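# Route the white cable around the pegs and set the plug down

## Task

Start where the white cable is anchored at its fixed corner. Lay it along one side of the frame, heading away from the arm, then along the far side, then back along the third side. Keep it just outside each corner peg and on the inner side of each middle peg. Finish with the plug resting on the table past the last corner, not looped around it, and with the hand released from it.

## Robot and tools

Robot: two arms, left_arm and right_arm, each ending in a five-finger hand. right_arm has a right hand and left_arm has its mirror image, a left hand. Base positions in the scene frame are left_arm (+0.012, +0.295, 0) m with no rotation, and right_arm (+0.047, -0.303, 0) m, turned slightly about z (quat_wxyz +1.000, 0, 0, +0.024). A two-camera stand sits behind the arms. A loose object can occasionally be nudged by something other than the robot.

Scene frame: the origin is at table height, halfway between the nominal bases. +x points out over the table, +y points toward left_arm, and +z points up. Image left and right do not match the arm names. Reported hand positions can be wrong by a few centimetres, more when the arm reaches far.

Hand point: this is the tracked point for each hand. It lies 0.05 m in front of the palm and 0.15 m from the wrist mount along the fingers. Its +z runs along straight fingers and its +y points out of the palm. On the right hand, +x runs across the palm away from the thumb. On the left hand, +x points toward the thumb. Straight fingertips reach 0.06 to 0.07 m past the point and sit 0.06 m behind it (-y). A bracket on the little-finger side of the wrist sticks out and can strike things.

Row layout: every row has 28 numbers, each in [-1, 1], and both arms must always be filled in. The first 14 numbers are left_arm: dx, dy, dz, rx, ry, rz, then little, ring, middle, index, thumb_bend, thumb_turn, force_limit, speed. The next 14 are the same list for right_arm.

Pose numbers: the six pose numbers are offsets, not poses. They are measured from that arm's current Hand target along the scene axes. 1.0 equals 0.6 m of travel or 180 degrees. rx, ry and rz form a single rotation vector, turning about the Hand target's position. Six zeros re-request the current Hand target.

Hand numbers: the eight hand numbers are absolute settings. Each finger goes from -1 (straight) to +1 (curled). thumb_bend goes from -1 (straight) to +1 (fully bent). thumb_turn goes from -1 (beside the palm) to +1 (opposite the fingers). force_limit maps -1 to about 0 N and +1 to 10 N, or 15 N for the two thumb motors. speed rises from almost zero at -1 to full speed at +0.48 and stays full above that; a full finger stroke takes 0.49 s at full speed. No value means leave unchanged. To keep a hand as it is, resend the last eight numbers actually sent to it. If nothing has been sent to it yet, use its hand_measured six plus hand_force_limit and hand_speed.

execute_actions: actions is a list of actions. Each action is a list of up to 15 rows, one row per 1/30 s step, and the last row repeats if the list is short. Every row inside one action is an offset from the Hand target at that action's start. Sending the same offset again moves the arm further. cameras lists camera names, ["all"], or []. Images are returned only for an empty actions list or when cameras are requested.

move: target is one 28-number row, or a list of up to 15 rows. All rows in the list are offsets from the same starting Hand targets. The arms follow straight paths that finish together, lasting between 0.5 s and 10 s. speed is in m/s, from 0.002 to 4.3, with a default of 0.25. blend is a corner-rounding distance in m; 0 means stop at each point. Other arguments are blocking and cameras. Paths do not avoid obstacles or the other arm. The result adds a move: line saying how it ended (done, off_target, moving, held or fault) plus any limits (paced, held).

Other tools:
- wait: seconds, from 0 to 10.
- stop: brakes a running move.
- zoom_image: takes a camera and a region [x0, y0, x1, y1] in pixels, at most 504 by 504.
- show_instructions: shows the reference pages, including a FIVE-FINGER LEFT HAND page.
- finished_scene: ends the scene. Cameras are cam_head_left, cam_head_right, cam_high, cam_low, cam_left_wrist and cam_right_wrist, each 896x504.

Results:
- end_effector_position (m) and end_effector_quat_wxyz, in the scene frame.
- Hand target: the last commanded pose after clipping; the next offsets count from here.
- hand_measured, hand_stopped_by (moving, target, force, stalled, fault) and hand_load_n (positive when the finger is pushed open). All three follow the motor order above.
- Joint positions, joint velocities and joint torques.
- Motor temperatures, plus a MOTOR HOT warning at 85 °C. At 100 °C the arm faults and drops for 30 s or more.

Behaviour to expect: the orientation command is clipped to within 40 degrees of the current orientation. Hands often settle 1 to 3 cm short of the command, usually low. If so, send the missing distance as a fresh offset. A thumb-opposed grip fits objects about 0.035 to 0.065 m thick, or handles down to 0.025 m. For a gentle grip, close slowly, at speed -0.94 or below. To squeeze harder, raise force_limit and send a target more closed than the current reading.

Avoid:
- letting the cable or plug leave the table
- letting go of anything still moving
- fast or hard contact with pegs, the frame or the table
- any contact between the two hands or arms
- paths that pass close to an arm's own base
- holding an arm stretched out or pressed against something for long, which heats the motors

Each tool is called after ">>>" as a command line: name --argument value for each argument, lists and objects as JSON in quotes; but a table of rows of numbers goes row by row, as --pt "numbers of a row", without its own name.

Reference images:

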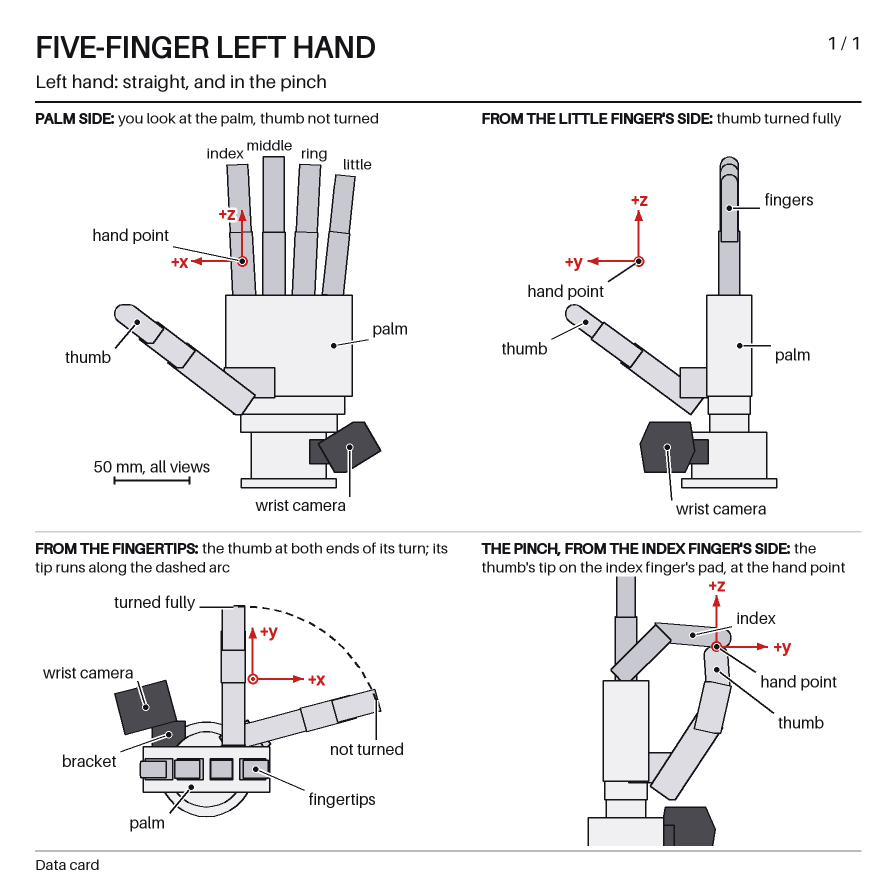

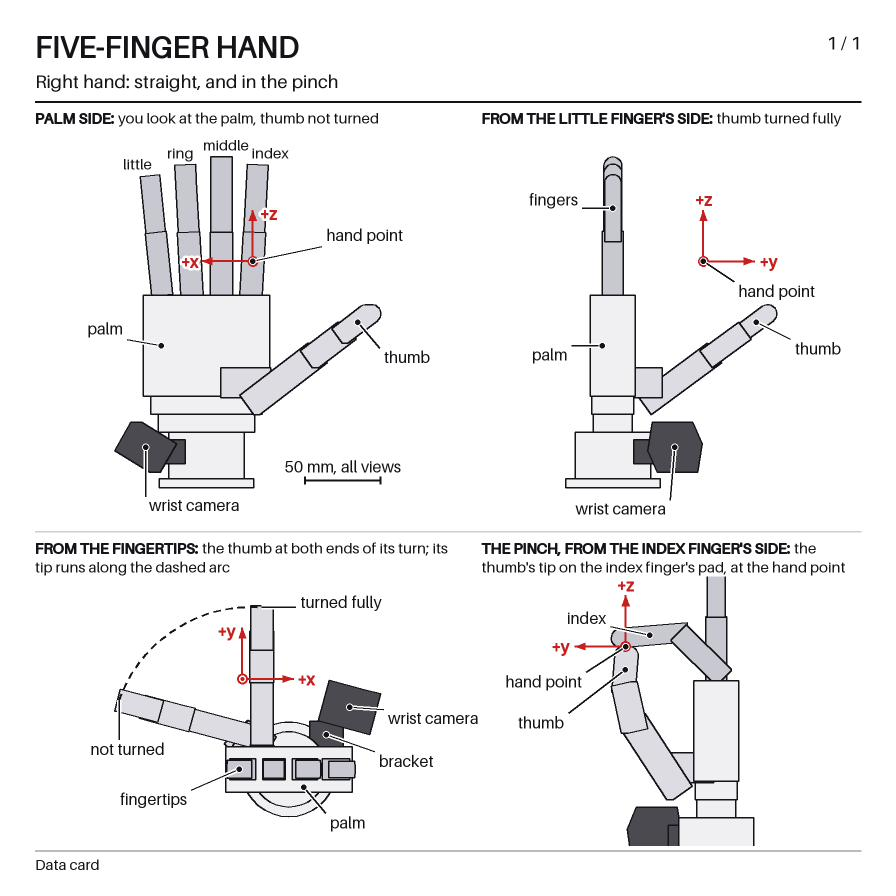

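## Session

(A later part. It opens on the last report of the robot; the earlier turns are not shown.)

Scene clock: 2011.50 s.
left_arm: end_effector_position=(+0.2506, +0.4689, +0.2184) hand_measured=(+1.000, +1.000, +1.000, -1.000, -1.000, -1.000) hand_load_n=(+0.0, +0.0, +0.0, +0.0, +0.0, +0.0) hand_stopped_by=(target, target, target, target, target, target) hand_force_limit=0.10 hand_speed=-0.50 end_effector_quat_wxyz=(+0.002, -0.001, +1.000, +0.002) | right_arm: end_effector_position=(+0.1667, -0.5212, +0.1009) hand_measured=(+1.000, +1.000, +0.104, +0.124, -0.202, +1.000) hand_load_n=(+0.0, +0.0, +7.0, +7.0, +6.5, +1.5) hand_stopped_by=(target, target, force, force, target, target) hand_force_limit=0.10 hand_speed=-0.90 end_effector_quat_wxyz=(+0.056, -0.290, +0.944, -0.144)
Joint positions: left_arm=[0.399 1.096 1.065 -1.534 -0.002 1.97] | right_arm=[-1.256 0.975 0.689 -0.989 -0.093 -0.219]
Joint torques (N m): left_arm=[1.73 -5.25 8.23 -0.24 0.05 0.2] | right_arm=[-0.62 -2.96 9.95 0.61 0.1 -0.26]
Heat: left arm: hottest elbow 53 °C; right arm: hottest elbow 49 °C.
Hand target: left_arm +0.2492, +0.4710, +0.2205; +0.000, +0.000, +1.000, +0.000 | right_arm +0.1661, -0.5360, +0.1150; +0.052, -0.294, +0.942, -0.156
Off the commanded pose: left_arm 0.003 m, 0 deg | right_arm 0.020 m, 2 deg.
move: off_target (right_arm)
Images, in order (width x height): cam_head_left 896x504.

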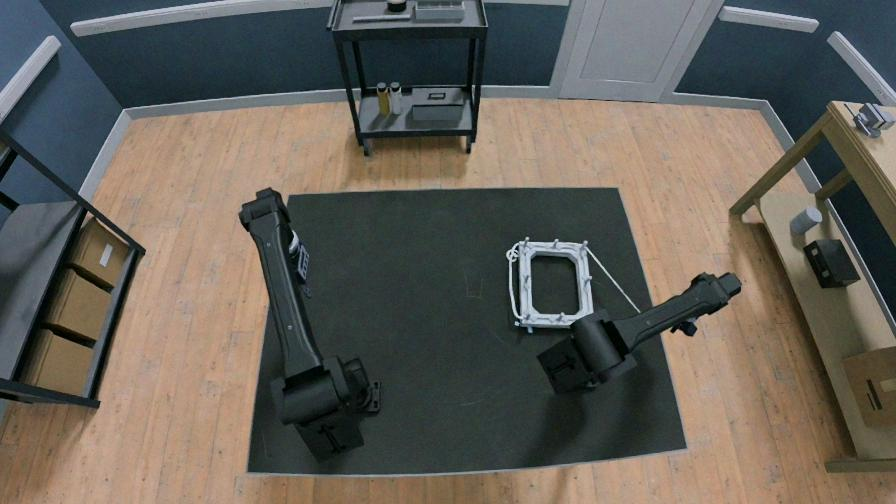

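>>> move --target '[0,0,0,0,0,0,1,1,1,-1,-1,-1,0.1,-0.5,-0.06,-0.04,0,0.0180,0.0133,-0.0377,1,1,0.5,0.5,-0.2,1,0.1,-0.9]' --speed 0.05 --cameras '["cam_head_left", "cam_high"]'

>>> zoom_image --camera "cam_head_left" --region '[490, 220, 650, 345]'

Scene clock: 2019.47 s.
left_arm: end_effector_position=(+0.2506, +0.4689, +0.2184) hand_measured=(+1.000, +1.000, +1.000, -1.000, -1.000, -1.000) hand_load_n=(+0.0, +0.0, +0.0, +0.0, +0.0, +0.5) hand_stopped_by=(target, target, target, target, target, target) hand_force_limit=0.10 hand_speed=-0.50 end_effector_quat_wxyz=(+0.002, -0.001, +1.000, +0.002) | right_arm: end_effector_position=(+0.1331, -0.5442, +0.1018) hand_measured=(+1.000, +1.000, +0.104, +0.124, -0.202, +1.000) hand_load_n=(+0.5, +0.0, +7.5, +7.0, +7.0, +1.5) hand_stopped_by=(target, target, force, force, target, target) hand_force_limit=0.10 hand_speed=-0.90 end_effector_quat_wxyz=(+0.037, -0.235, +0.965, -0.114)
Joint positions: left_arm=[0.399 1.096 1.065 -1.534 -0.002 1.97] | right_arm=[-1.393 1.059 0.745 -1.031 -0.077 -0.242]
Joint torques (N m): left_arm=[1.73 -5.3 8.23 -0.25 0.05 0.2] | right_arm=[-0.62 -4.25 9.94 0.31 0.23 -0.27]
Heat: left arm: hottest elbow 53 °C; right arm: hottest elbow 50 °C.
Hand target: left_arm +0.2492, +0.4710, +0.2205; +0.000, +0.000, +1.000, +0.000 | right_arm +0.1300, -0.5601, +0.1151; +0.031, -0.239, +0.962, -0.126
Off the commanded pose: left_arm 0.003 m, 0 deg | right_arm 0.021 m, 2 deg.
move: off_target (right_arm)
Images, in order (width x height): cam_head_left 896x504, cam_high 896x504.

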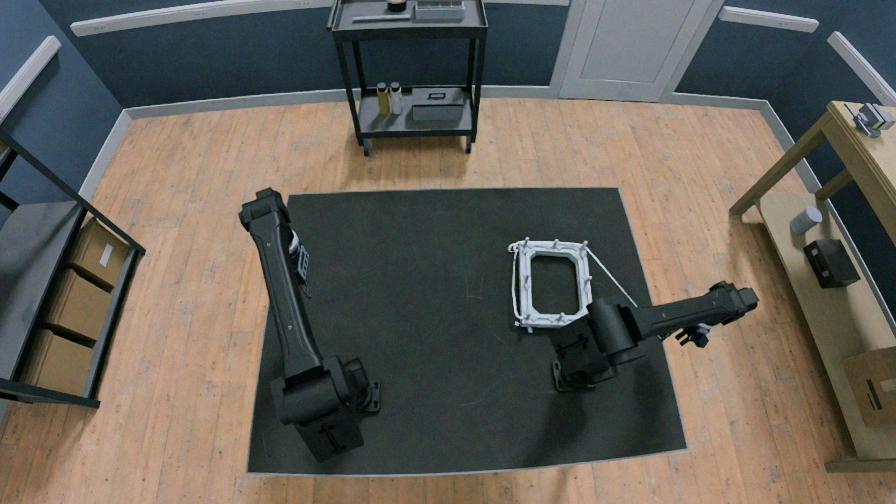

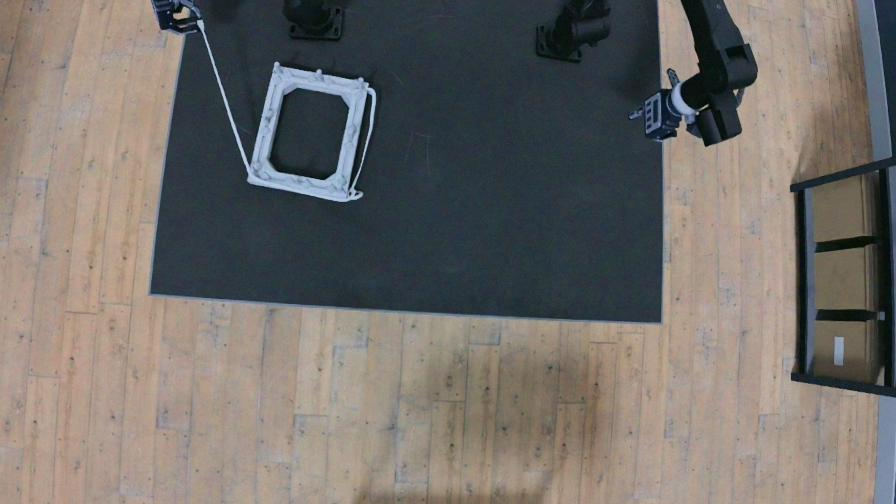

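Scaled by 3.150 from the camera's 896x504 image, which has a finer 1280x720 frame.

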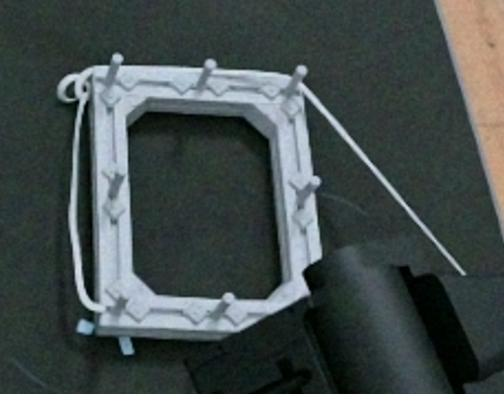

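>>> zoom_image --camera "cam_head_left" --region '[495, 225, 555, 285]'

>>> zoom_image --camera "cam_high" --region '[320, 150, 380, 210]'

Scaled by 8.400 from the camera's 896x504 image, which has a finer 1280x720 frame.

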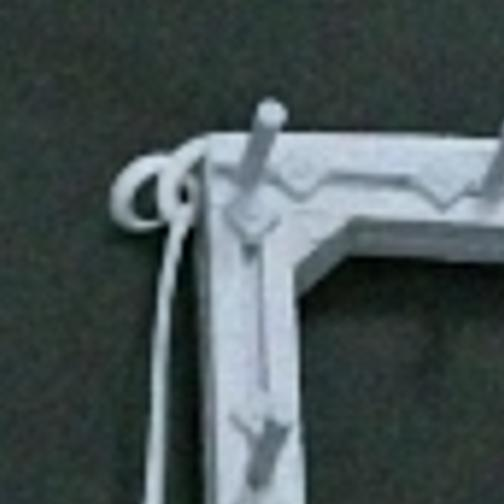

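Scaled by 8.400 from the camera's 896x504 image, which has a finer 1280x720 frame.

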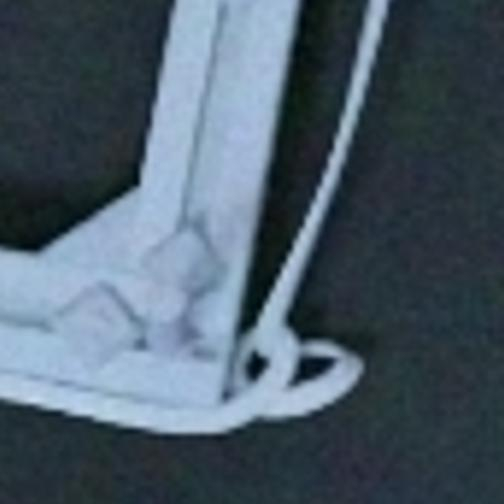

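>>> move --target '[0,0,0,0,0,0,1,1,1,-1,-1,-1,0.1,-0.5,-0.03,-0.025,0,0,0,0,1,1,0.5,0.5,-0.2,1,0.1,-0.9]' --speed 0.03 --cameras '["cam_head_left", "cam_high"]'

>>> zoom_image --camera "cam_head_left" --region '[495, 225, 555, 285]'

>>> zoom_image --camera "cam_high" --region '[320, 150, 380, 210]'

Scene clock: 2057.00 s.
left_arm: end_effector_position=(+0.2506, +0.4689, +0.2184) hand_measured=(+1.000, +1.000, +1.000, -1.000, -1.000, -1.000) hand_load_n=(+0.0, +0.0, +0.0, +0.0, +0.0, +0.0) hand_stopped_by=(target, target, target, target, target, target) hand_force_limit=0.10 hand_speed=-0.50 end_effector_quat_wxyz=(+0.002, -0.001, +1.000, +0.002) | right_arm: end_effector_position=(+0.1161, -0.5574, +0.1022) hand_measured=(+1.000, +1.000, +0.104, +0.124, -0.202, +1.000) hand_load_n=(+0.0, +0.0, +7.0, +6.5, +6.5, +1.5) hand_stopped_by=(target, target, force, force, target, target) hand_force_limit=0.10 hand_speed=-0.90 end_effector_quat_wxyz=(+0.038, -0.235, +0.965, -0.111)
Joint positions: left_arm=[0.399 1.096 1.065 -1.534 -0.002 1.97] | right_arm=[-1.462 1.094 0.77 -1.031 -0.094 -0.31]
Joint torques (N m): left_arm=[1.73 -5.25 8.24 -0.25 0.05 0.2] | right_arm=[-1.67 -5.42 10.19 0.58 0.2 -0.31]
Heat: left arm: hottest elbow 53 °C; right arm: hottest elbow 54 °C.
Hand target: left_arm +0.2492, +0.4710, +0.2205; +0.000, +0.000, +1.000, +0.000 | right_arm +0.1120, -0.5751, +0.1151; +0.031, -0.239, +0.962, -0.126
Off the commanded pose: left_arm 0.003 m, 0 deg | right_arm 0.022 m, 2 deg.
move: off_target (right_arm)
Images, in order (width x height): cam_head_left 896x504, cam_high 896x504.

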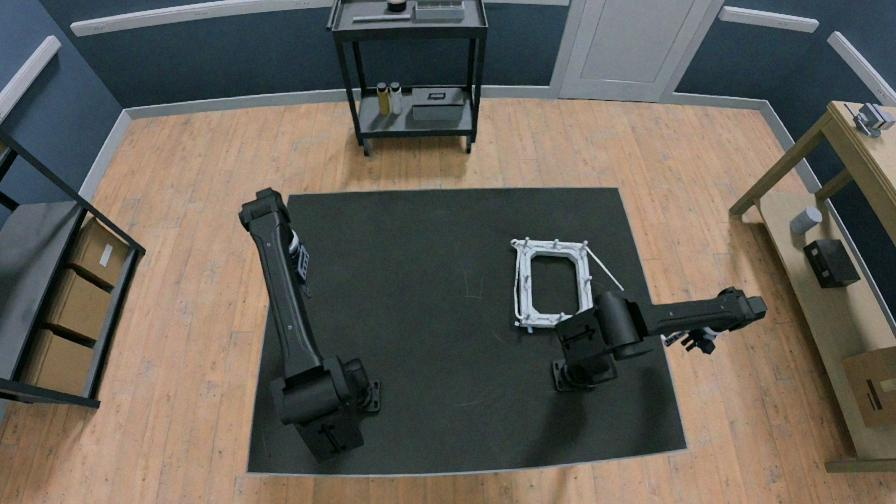

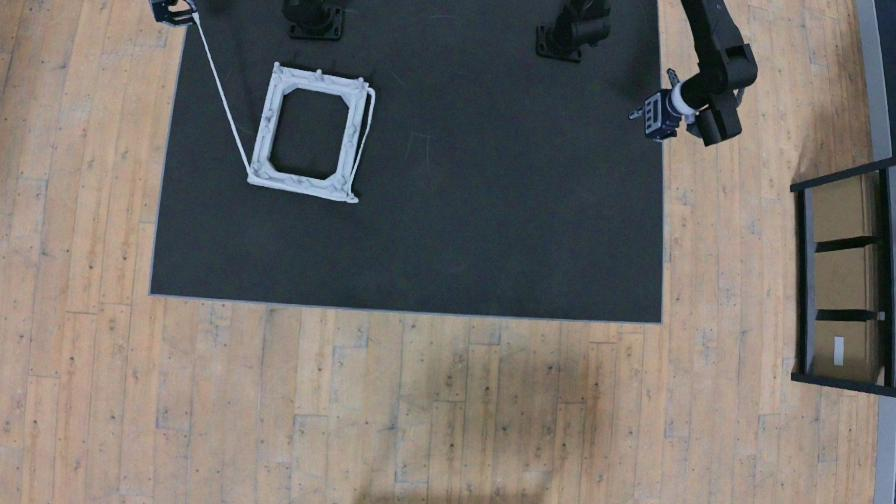

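Scaled by 8.400 from the camera's 896x504 image, which has a finer 1280x720 frame.

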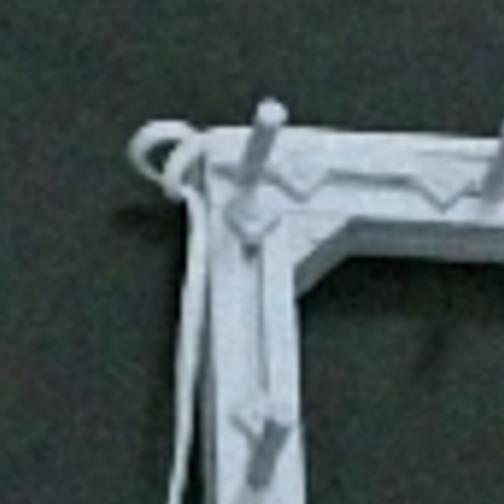

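Scaled by 8.400 from the camera's 896x504 image, which has a finer 1280x720 frame.

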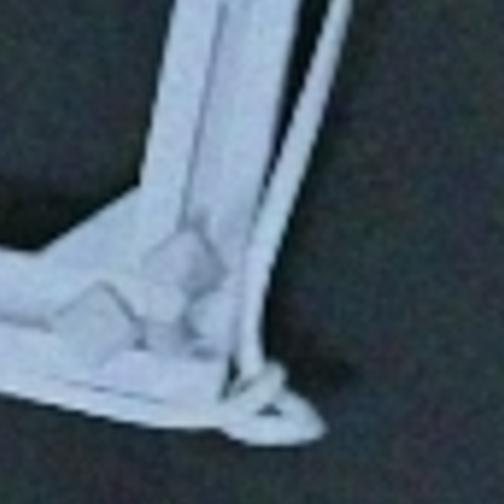

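>>> move --target '[0,0,0,0,0,0,1,1,1,-1,-1,-1,0.1,-0.5,-0.06,0.01,0,0,0,-0.03,1,1,0.5,0.5,-0.2,1,0.1,-0.9]' --speed 0.03 --cameras '["cam_head_left", "cam_high"]'

>>> zoom_image --camera "cam_head_left" --region '[495, 225, 555, 285]'

>>> zoom_image --camera "cam_high" --region '[320, 150, 380, 210]'

Scene clock: 2066.70 s.
left_arm: end_effector_position=(+0.2506, +0.4689, +0.2184) hand_measured=(+1.000, +1.000, +1.000, -1.000, -1.000, -1.000) hand_load_n=(+0.0, +0.0, +0.0, +0.0, -0.5, +0.0) hand_stopped_by=(target, target, target, target, target, target) hand_force_limit=0.10 hand_speed=-0.50 end_effector_quat_wxyz=(+0.002, -0.001, +1.000, +0.002) | right_arm: end_effector_position=(+0.0805, -0.5622, +0.1055) hand_measured=(+1.000, +1.000, +0.104, +0.124, -0.202, +1.000) hand_load_n=(+0.0, +0.0, +7.0, +6.5, +7.0, +1.0) hand_stopped_by=(target, target, force, force, target, target) hand_force_limit=0.10 hand_speed=-0.90 end_effector_quat_wxyz=(+0.030, -0.190, +0.974, -0.117)
Joint positions: left_arm=[0.399 1.096 1.065 -1.534 -0.002 1.97] | right_arm=[-1.592 1.08 0.77 -1.039 -0.097 -0.348]
Joint torques (N m): left_arm=[1.73 -5.25 8.25 -0.25 0.05 0.2] | right_arm=[-1.44 -5.83 7.98 0.54 -0.02 -0.26]
Heat: left arm: hottest elbow 53 °C; right arm: hottest elbow 53 °C.
Hand target: left_arm +0.2492, +0.4710, +0.2205; +0.000, +0.000, +1.000, +0.000 | right_arm +0.0760, -0.5690, +0.1151; +0.025, -0.194, +0.972, -0.128
Off the commanded pose: left_arm 0.003 m, 0 deg | right_arm 0.013 m, 1 deg.
move: off_target (right_arm)
Images, in order (width x height): cam_head_left 896x504, cam_high 896x504.

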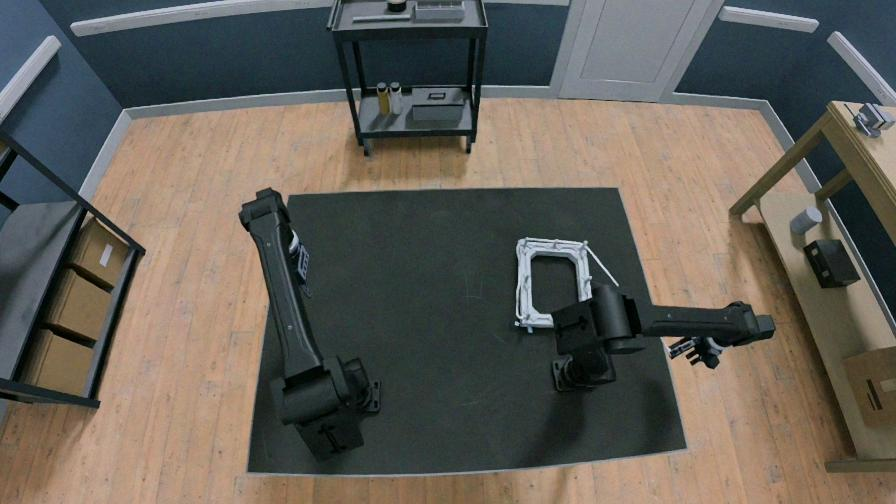

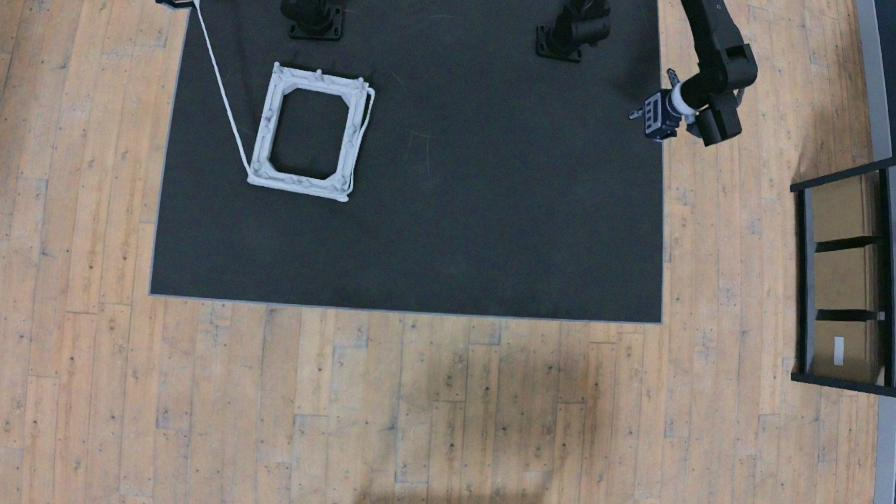

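Scaled by 8.400 from the camera's 896x504 image, which has a finer 1280x720 frame.

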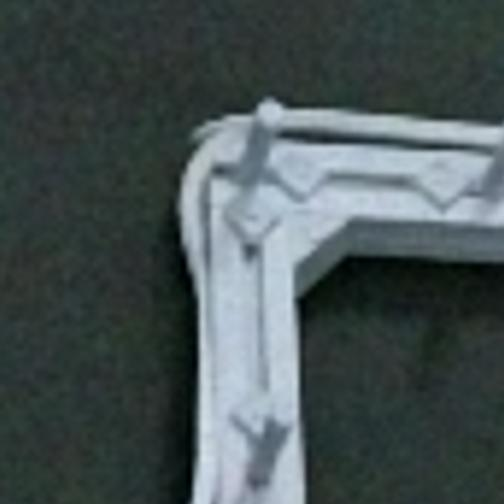

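Scaled by 8.400 from the camera's 896x504 image, which has a finer 1280x720 frame.

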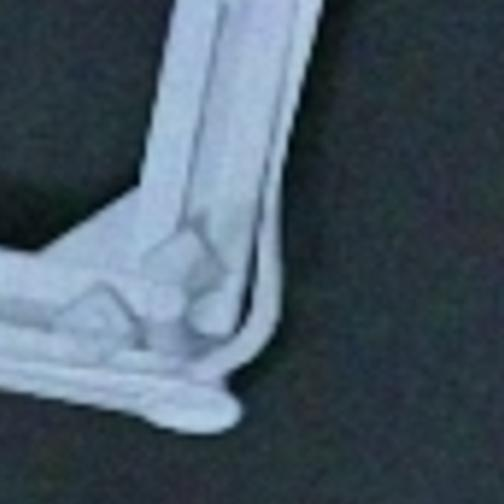

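>>> zoom_image --camera "cam_head_left" --region '[510, 228, 600, 258]'

>>> zoom_image --camera "cam_high" --region '[240, 160, 370, 210]'

>>> execute_actions --actions '[]' --cameras '["cam_low", "cam_head_right"]'

>>> zoom_image --camera "cam_low" --region '[370, 250, 490, 320]'

Scaled by 5.600 from the camera's 896x504 image, which has a finer 1280x720 frame.

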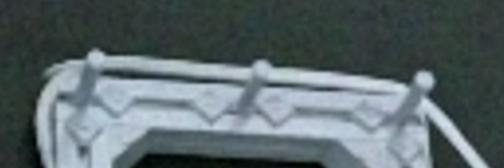

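Scaled by 3.877 from the camera's 896x504 image, which has a finer 1280x720 frame.

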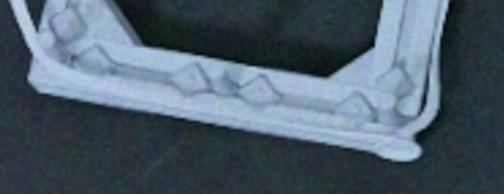

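Scene clock: 2074.73 s.
left_arm: end_effector_position=(+0.2506, +0.4689, +0.2184) hand_measured=(+1.000, +1.000, +1.000, -1.000, -1.000, -1.000) hand_load_n=(+0.0, +0.0, +0.0, +0.0, +0.0, +0.0) hand_stopped_by=(target, target, target, target, target, target) hand_force_limit=0.10 hand_speed=-0.50 end_effector_quat_wxyz=(+0.002, -0.001, +1.000, +0.002) | right_arm: end_effector_position=(+0.0805, -0.5622, +0.1055) hand_measured=(+1.000, +1.000, +0.104, +0.124, -0.202, +1.000) hand_load_n=(+0.0, +0.0, +7.5, +6.5, +6.5, +1.0) hand_stopped_by=(target, target, force, force, target, target) hand_force_limit=0.10 hand_speed=-0.90 end_effector_quat_wxyz=(+0.030, -0.191, +0.974, -0.117)
Joint positions: left_arm=[0.399 1.096 1.065 -1.534 -0.002 1.97] | right_arm=[-1.592 1.08 0.77 -1.039 -0.097 -0.348]
Joint velocities: within noise
Joint torques (N m): left_arm=[1.73 -5.25 8.24 -0.25 0.05 0.2] | right_arm=[-1.61 -6.24 8.47 0.32 0.01 -0.32]
Motor temperatures (°C): left_arm=[30 33 53 28 28 30] | right_arm=[30 32 52 29 30 28]
Heat: left arm: hottest elbow 53 °C; right arm: hottest elbow 52 °C.
Hand target: left_arm +0.2492, +0.4710, +0.2205; +0.000, +0.000, +1.000, +0.000 | right_arm +0.0760, -0.5691, +0.1151; +0.026, -0.194, +0.972, -0.128
Off the commanded pose: left_arm 0.003 m, 0 deg | right_arm 0.013 m, 1 deg.
Images, in order (width x height): cam_head_right 896x504, cam_low 896x504.

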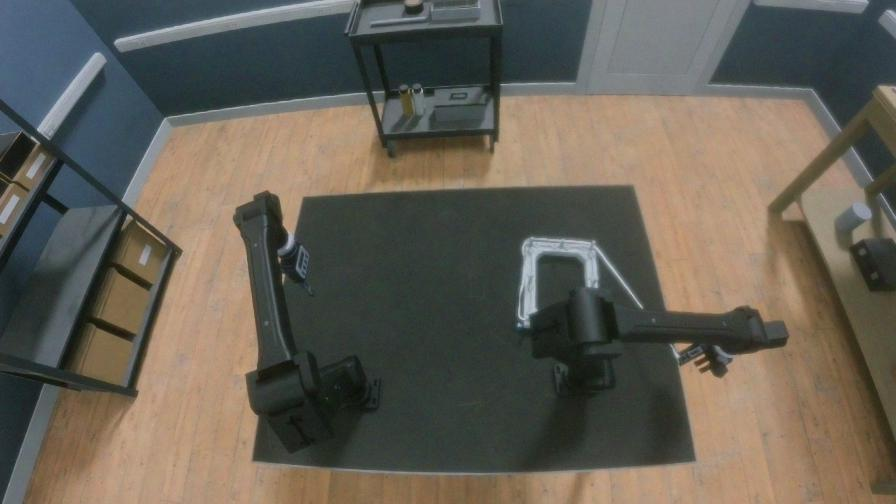

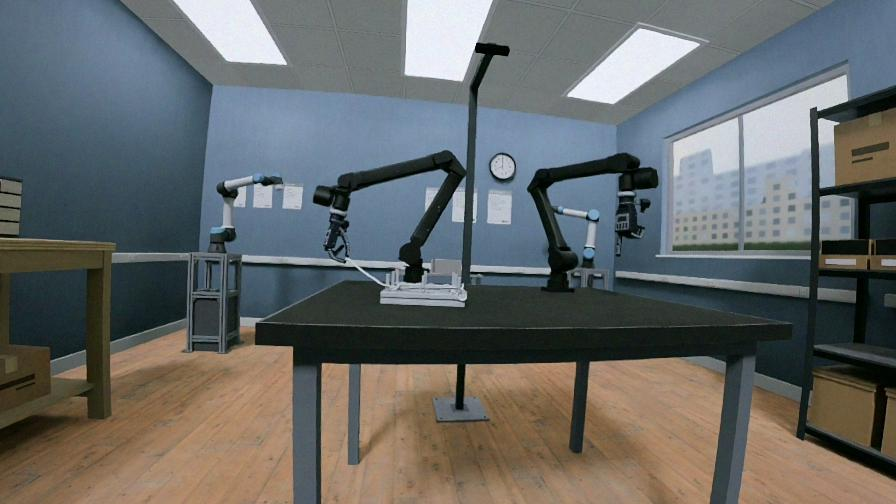

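Scaled by 4.200 from the camera's 896x504 image, which has a finer 1280x720 frame.

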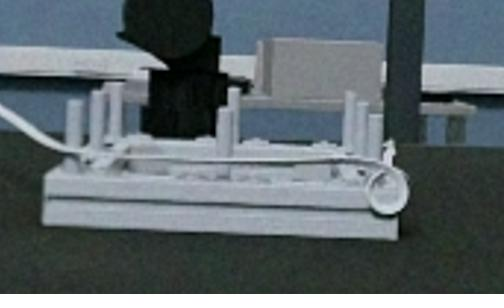

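>>> zoom_image --camera "cam_low" --region '[440, 275, 480, 310]'

>>> zoom_image --camera "cam_low" --region '[375, 265, 415, 310]'

Scaled by 12.600 from the camera's 896x504 image, which has a finer 1280x720 frame.

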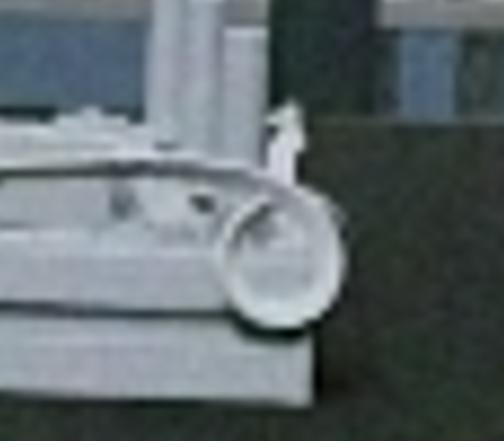

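Scaled by 11.200 from the camera's 896x504 image, which has a finer 1280x720 frame.

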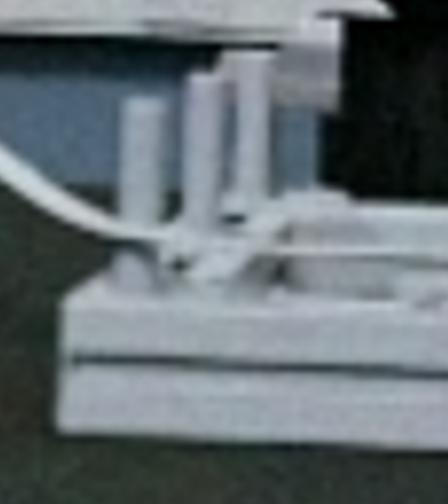

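>>> move --target '[0,0,0,0,0,0,1,1,1,-1,-1,-1,0.1,-0.5,-0.04,0.0,0,0,0,-0.03,1,1,0.5,0.5,-0.2,1,0.1,-0.9]' --speed 0.03 --cameras '["cam_head_left", "cam_high", "cam_low"]'

>>> zoom_image --camera "cam_low" --region '[440, 275, 480, 310]'

>>> zoom_image --camera "cam_high" --region '[320, 150, 380, 210]'

Scene clock: 2089.77 s.
left_arm: end_effector_position=(+0.2506, +0.4689, +0.2184) hand_measured=(+1.000, +1.000, +1.000, -1.000, -1.000, -1.000) hand_load_n=(+0.0, +0.5, +0.0, +0.0, +0.0, +0.0) hand_stopped_by=(target, target, target, target, target, target) hand_force_limit=0.10 hand_speed=-0.50 end_effector_quat_wxyz=(+0.002, -0.001, +1.000, +0.002) | right_arm: end_effector_position=(+0.0572, -0.5638, +0.1067) hand_measured=(+1.000, +1.000, +0.104, +0.124, -0.202, +1.000) hand_load_n=(+0.0, +0.0, +7.5, +6.5, +7.0, +1.0) hand_stopped_by=(target, target, force, force, target, target) hand_force_limit=0.10 hand_speed=-0.90 end_effector_quat_wxyz=(+0.025, -0.147, +0.982, -0.120)
Joint positions: left_arm=[0.399 1.096 1.065 -1.534 -0.002 1.97] | right_arm=[-1.682 1.075 0.77 -1.041 -0.098 -0.348]
Joint torques (N m): left_arm=[1.79 -5.3 8.24 -0.24 0.06 0.2] | right_arm=[-0.32 -6.53 8.06 0.61 -0.01 -0.25]
Heat: left arm: hottest elbow 53 °C; right arm: hottest elbow 51 °C.
Hand target: left_arm +0.2492, +0.4710, +0.2205; +0.000, +0.000, +1.000, +0.000 | right_arm +0.0521, -0.5691, +0.1152; +0.019, -0.148, +0.980, -0.129
Off the commanded pose: left_arm 0.003 m, 0 deg | right_arm 0.011 m, 1 deg.
move: off_target (right_arm)
Images, in order (width x height): cam_head_left 896x504, cam_high 896x504, cam_low 896x504.

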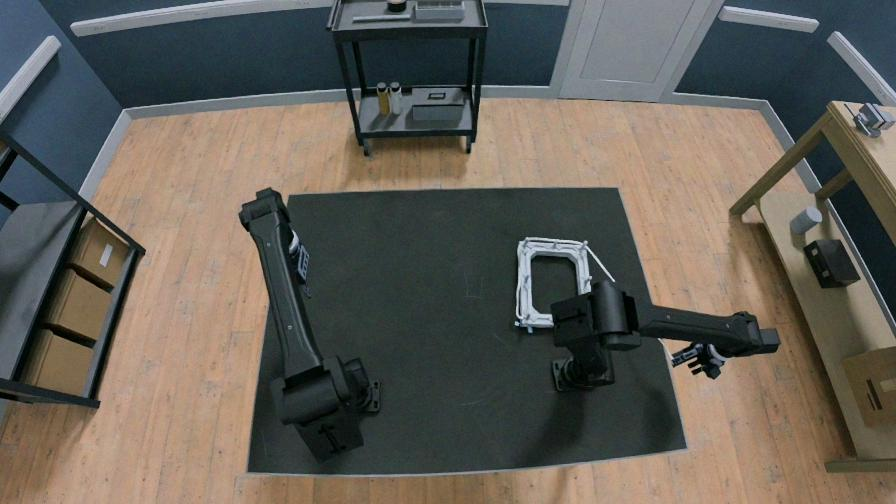

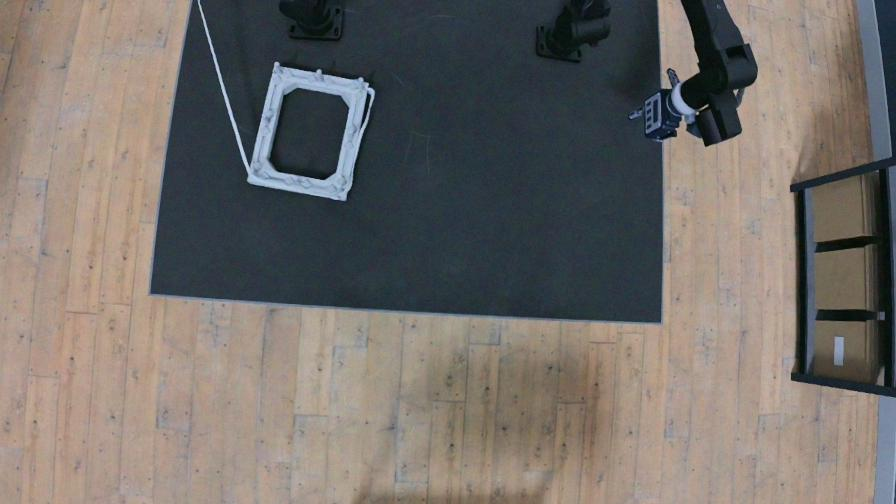

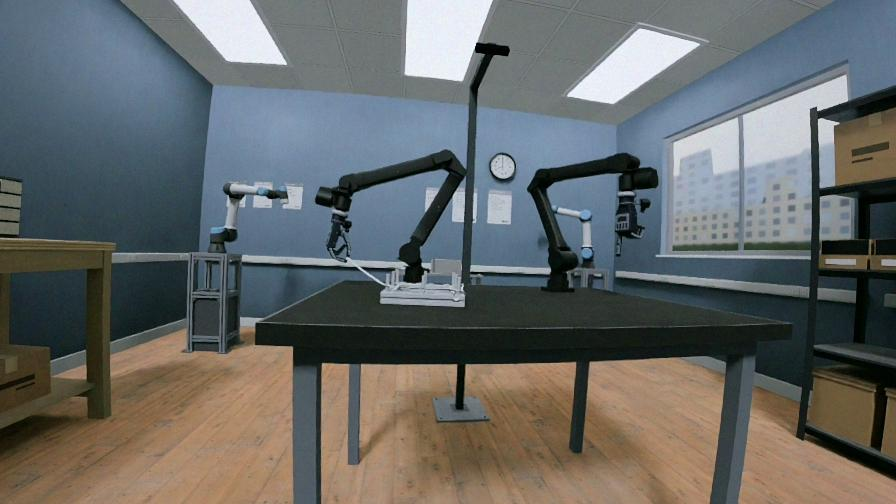

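Scaled by 12.600 from the camera's 896x504 image, which has a finer 1280x720 frame.

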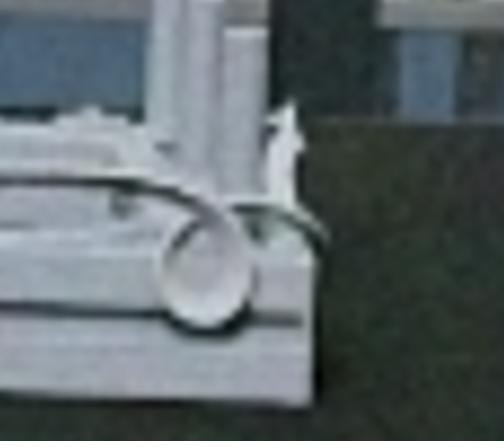

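Scaled by 8.400 from the camera's 896x504 image, which has a finer 1280x720 frame.

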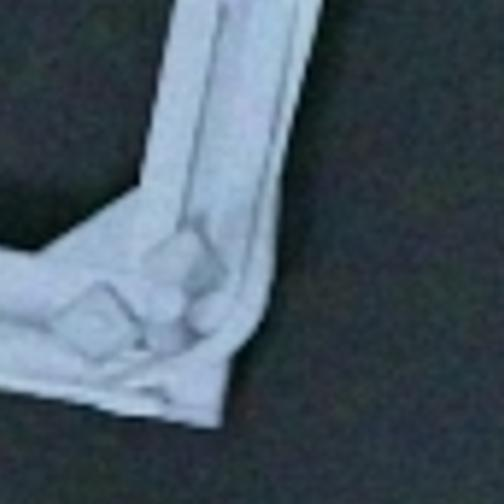

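>>> move --target '[0,0,0,0,0,0,1,1,1,-1,-1,-1,0.1,-0.5,-0.03,0.0,0,0,0,-0.02,1,1,0.5,0.5,-0.2,1,0.1,-0.9]' --speed 0.03 --cameras '["cam_head_left", "cam_high", "cam_low"]'

>>> zoom_image --camera "cam_low" --region '[370, 265, 480, 310]'

>>> zoom_image --camera "cam_high" --region '[240, 130, 380, 210]'

Scene clock: 2098.23 s.
left_arm: end_effector_position=(+0.2506, +0.4689, +0.2184) hand_measured=(+1.000, +1.000, +1.000, -1.000, -1.000, -1.000) hand_load_n=(+0.0, +0.0, +0.0, +0.0, +0.0, +0.0) hand_stopped_by=(target, target, target, target, target, target) hand_force_limit=0.10 hand_speed=-0.50 end_effector_quat_wxyz=(+0.002, -0.001, +1.000, +0.002) | right_arm: end_effector_position=(+0.0402, -0.5634, +0.1067) hand_measured=(+1.000, +1.000, +0.104, +0.124, -0.202, +1.000) hand_load_n=(+0.0, +0.0, +7.5, +6.5, +7.0, +1.5) hand_stopped_by=(target, target, force, force, target, target) hand_force_limit=0.10 hand_speed=-0.90 end_effector_quat_wxyz=(+0.021, -0.114, +0.986, -0.120)
Joint positions: left_arm=[0.399 1.096 1.065 -1.534 -0.002 1.97] | right_arm=[-1.748 1.075 0.77 -1.043 -0.099 -0.348]
Joint torques (N m): left_arm=[1.73 -5.3 8.24 -0.25 0.05 0.2] | right_arm=[-0.73 -5.66 8.17 0.73 0.04 -0.18]
Heat: left arm: hottest elbow 53 °C; right arm: hottest elbow 51 °C.
Hand target: left_arm +0.2492, +0.4710, +0.2205; +0.000, +0.000, +1.000, +0.000 | right_arm +0.0340, -0.5691, +0.1151; +0.015, -0.117, +0.985, -0.129
Off the commanded pose: left_arm 0.003 m, 0 deg | right_arm 0.012 m, 1 deg.
move: off_target (right_arm)
Images, in order (width x height): cam_head_left 896x504, cam_high 896x504, cam_low 896x504.

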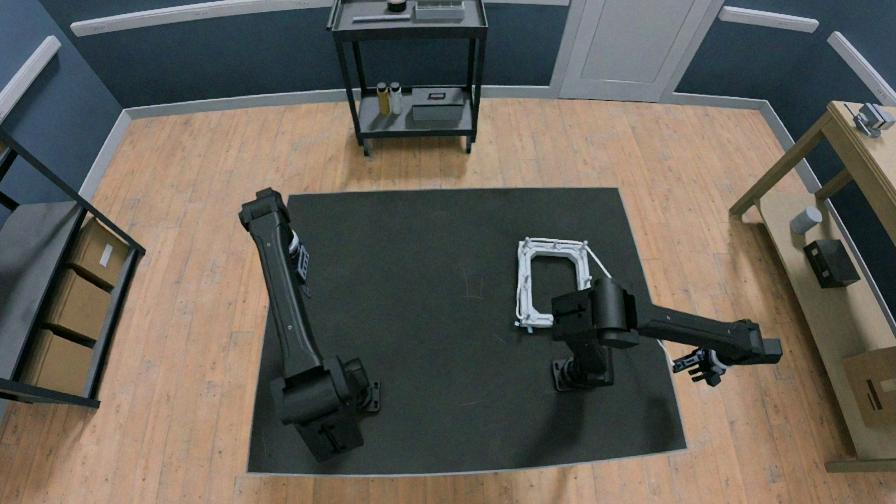

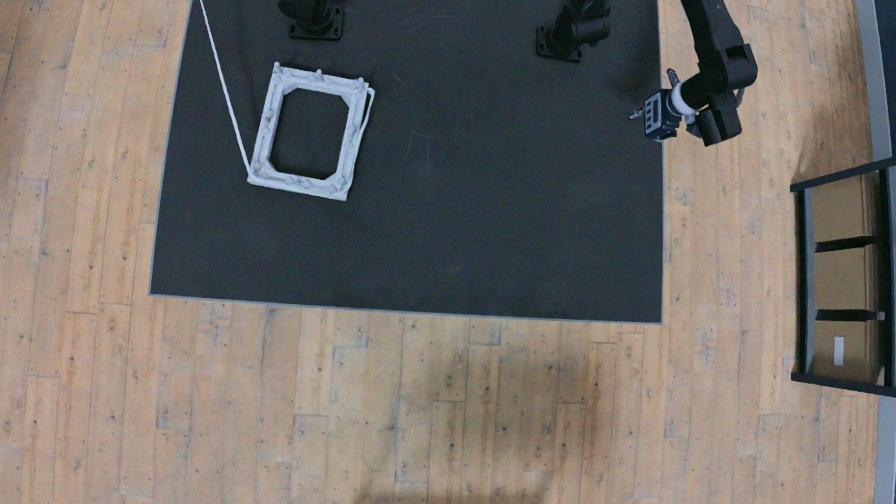

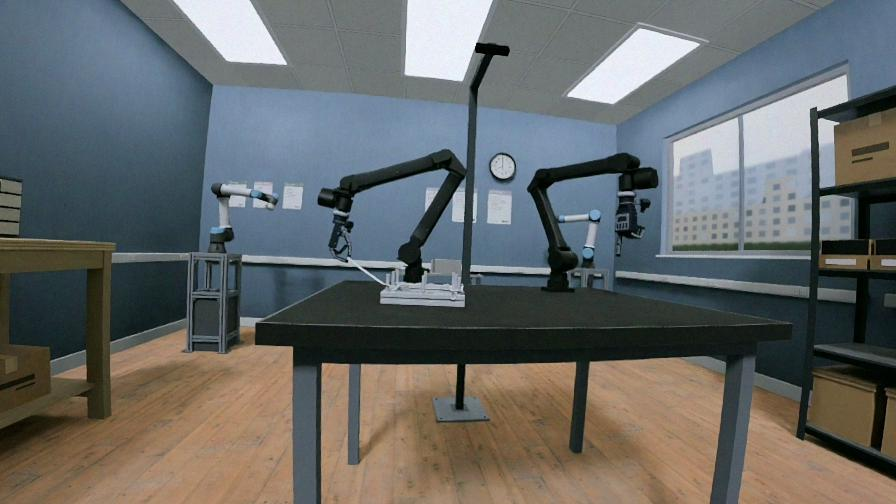

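Scaled by 4.582 from the camera's 896x504 image, which has a finer 1280x720 frame.

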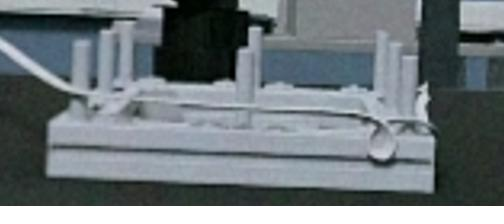

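Scaled by 3.600 from the camera's 896x504 image, which has a finer 1280x720 frame.

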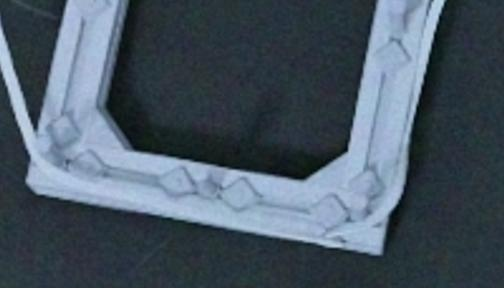

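>>> zoom_image --camera "cam_head_left" --region '[500, 230, 560, 290]'

>>> zoom_image --camera "cam_head_left" --region '[500, 280, 560, 340]'

>>> zoom_image --camera "cam_high" --region '[330, 70, 400, 140]'

>>> zoom_image --camera "cam_high" --region '[310, 135, 380, 205]'

Scaled by 8.400 from the camera's 896x504 image, which has a finer 1280x720 frame.

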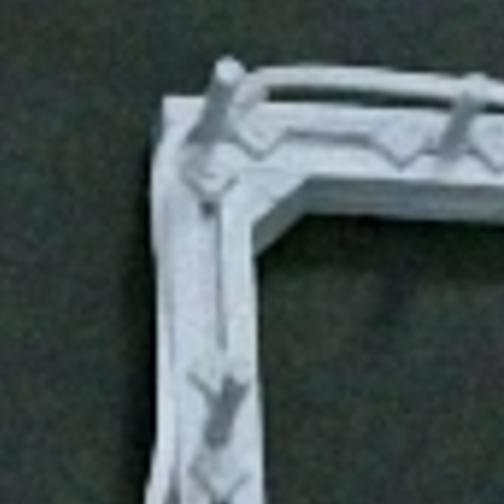

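Scaled by 8.400 from the camera's 896x504 image, which has a finer 1280x720 frame.

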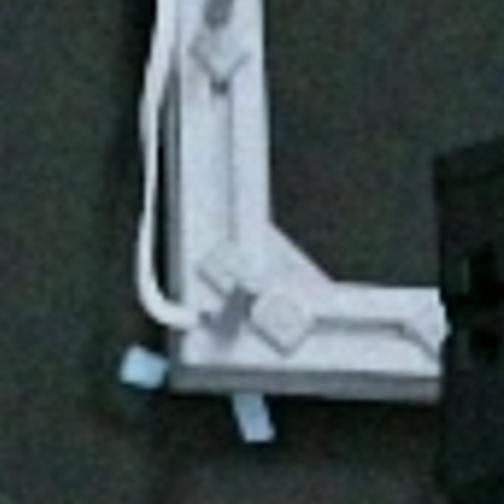

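Scaled by 7.200 from the camera's 896x504 image, which has a finer 1280x720 frame.

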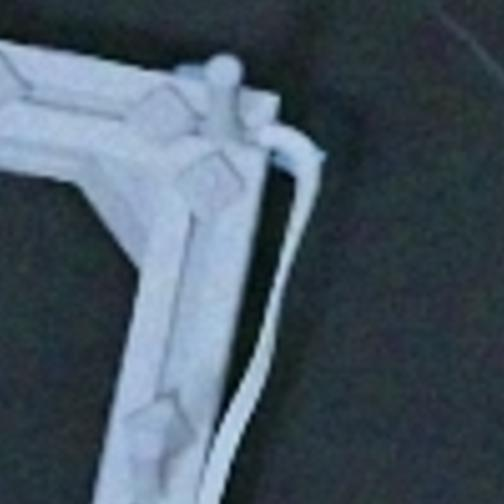

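Scaled by 7.200 from the camera's 896x504 image, which has a finer 1280x720 frame.

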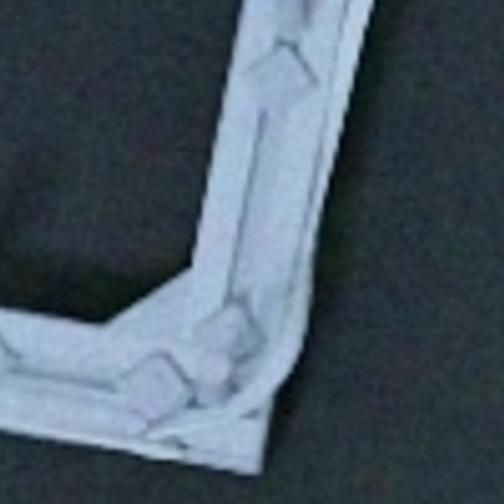

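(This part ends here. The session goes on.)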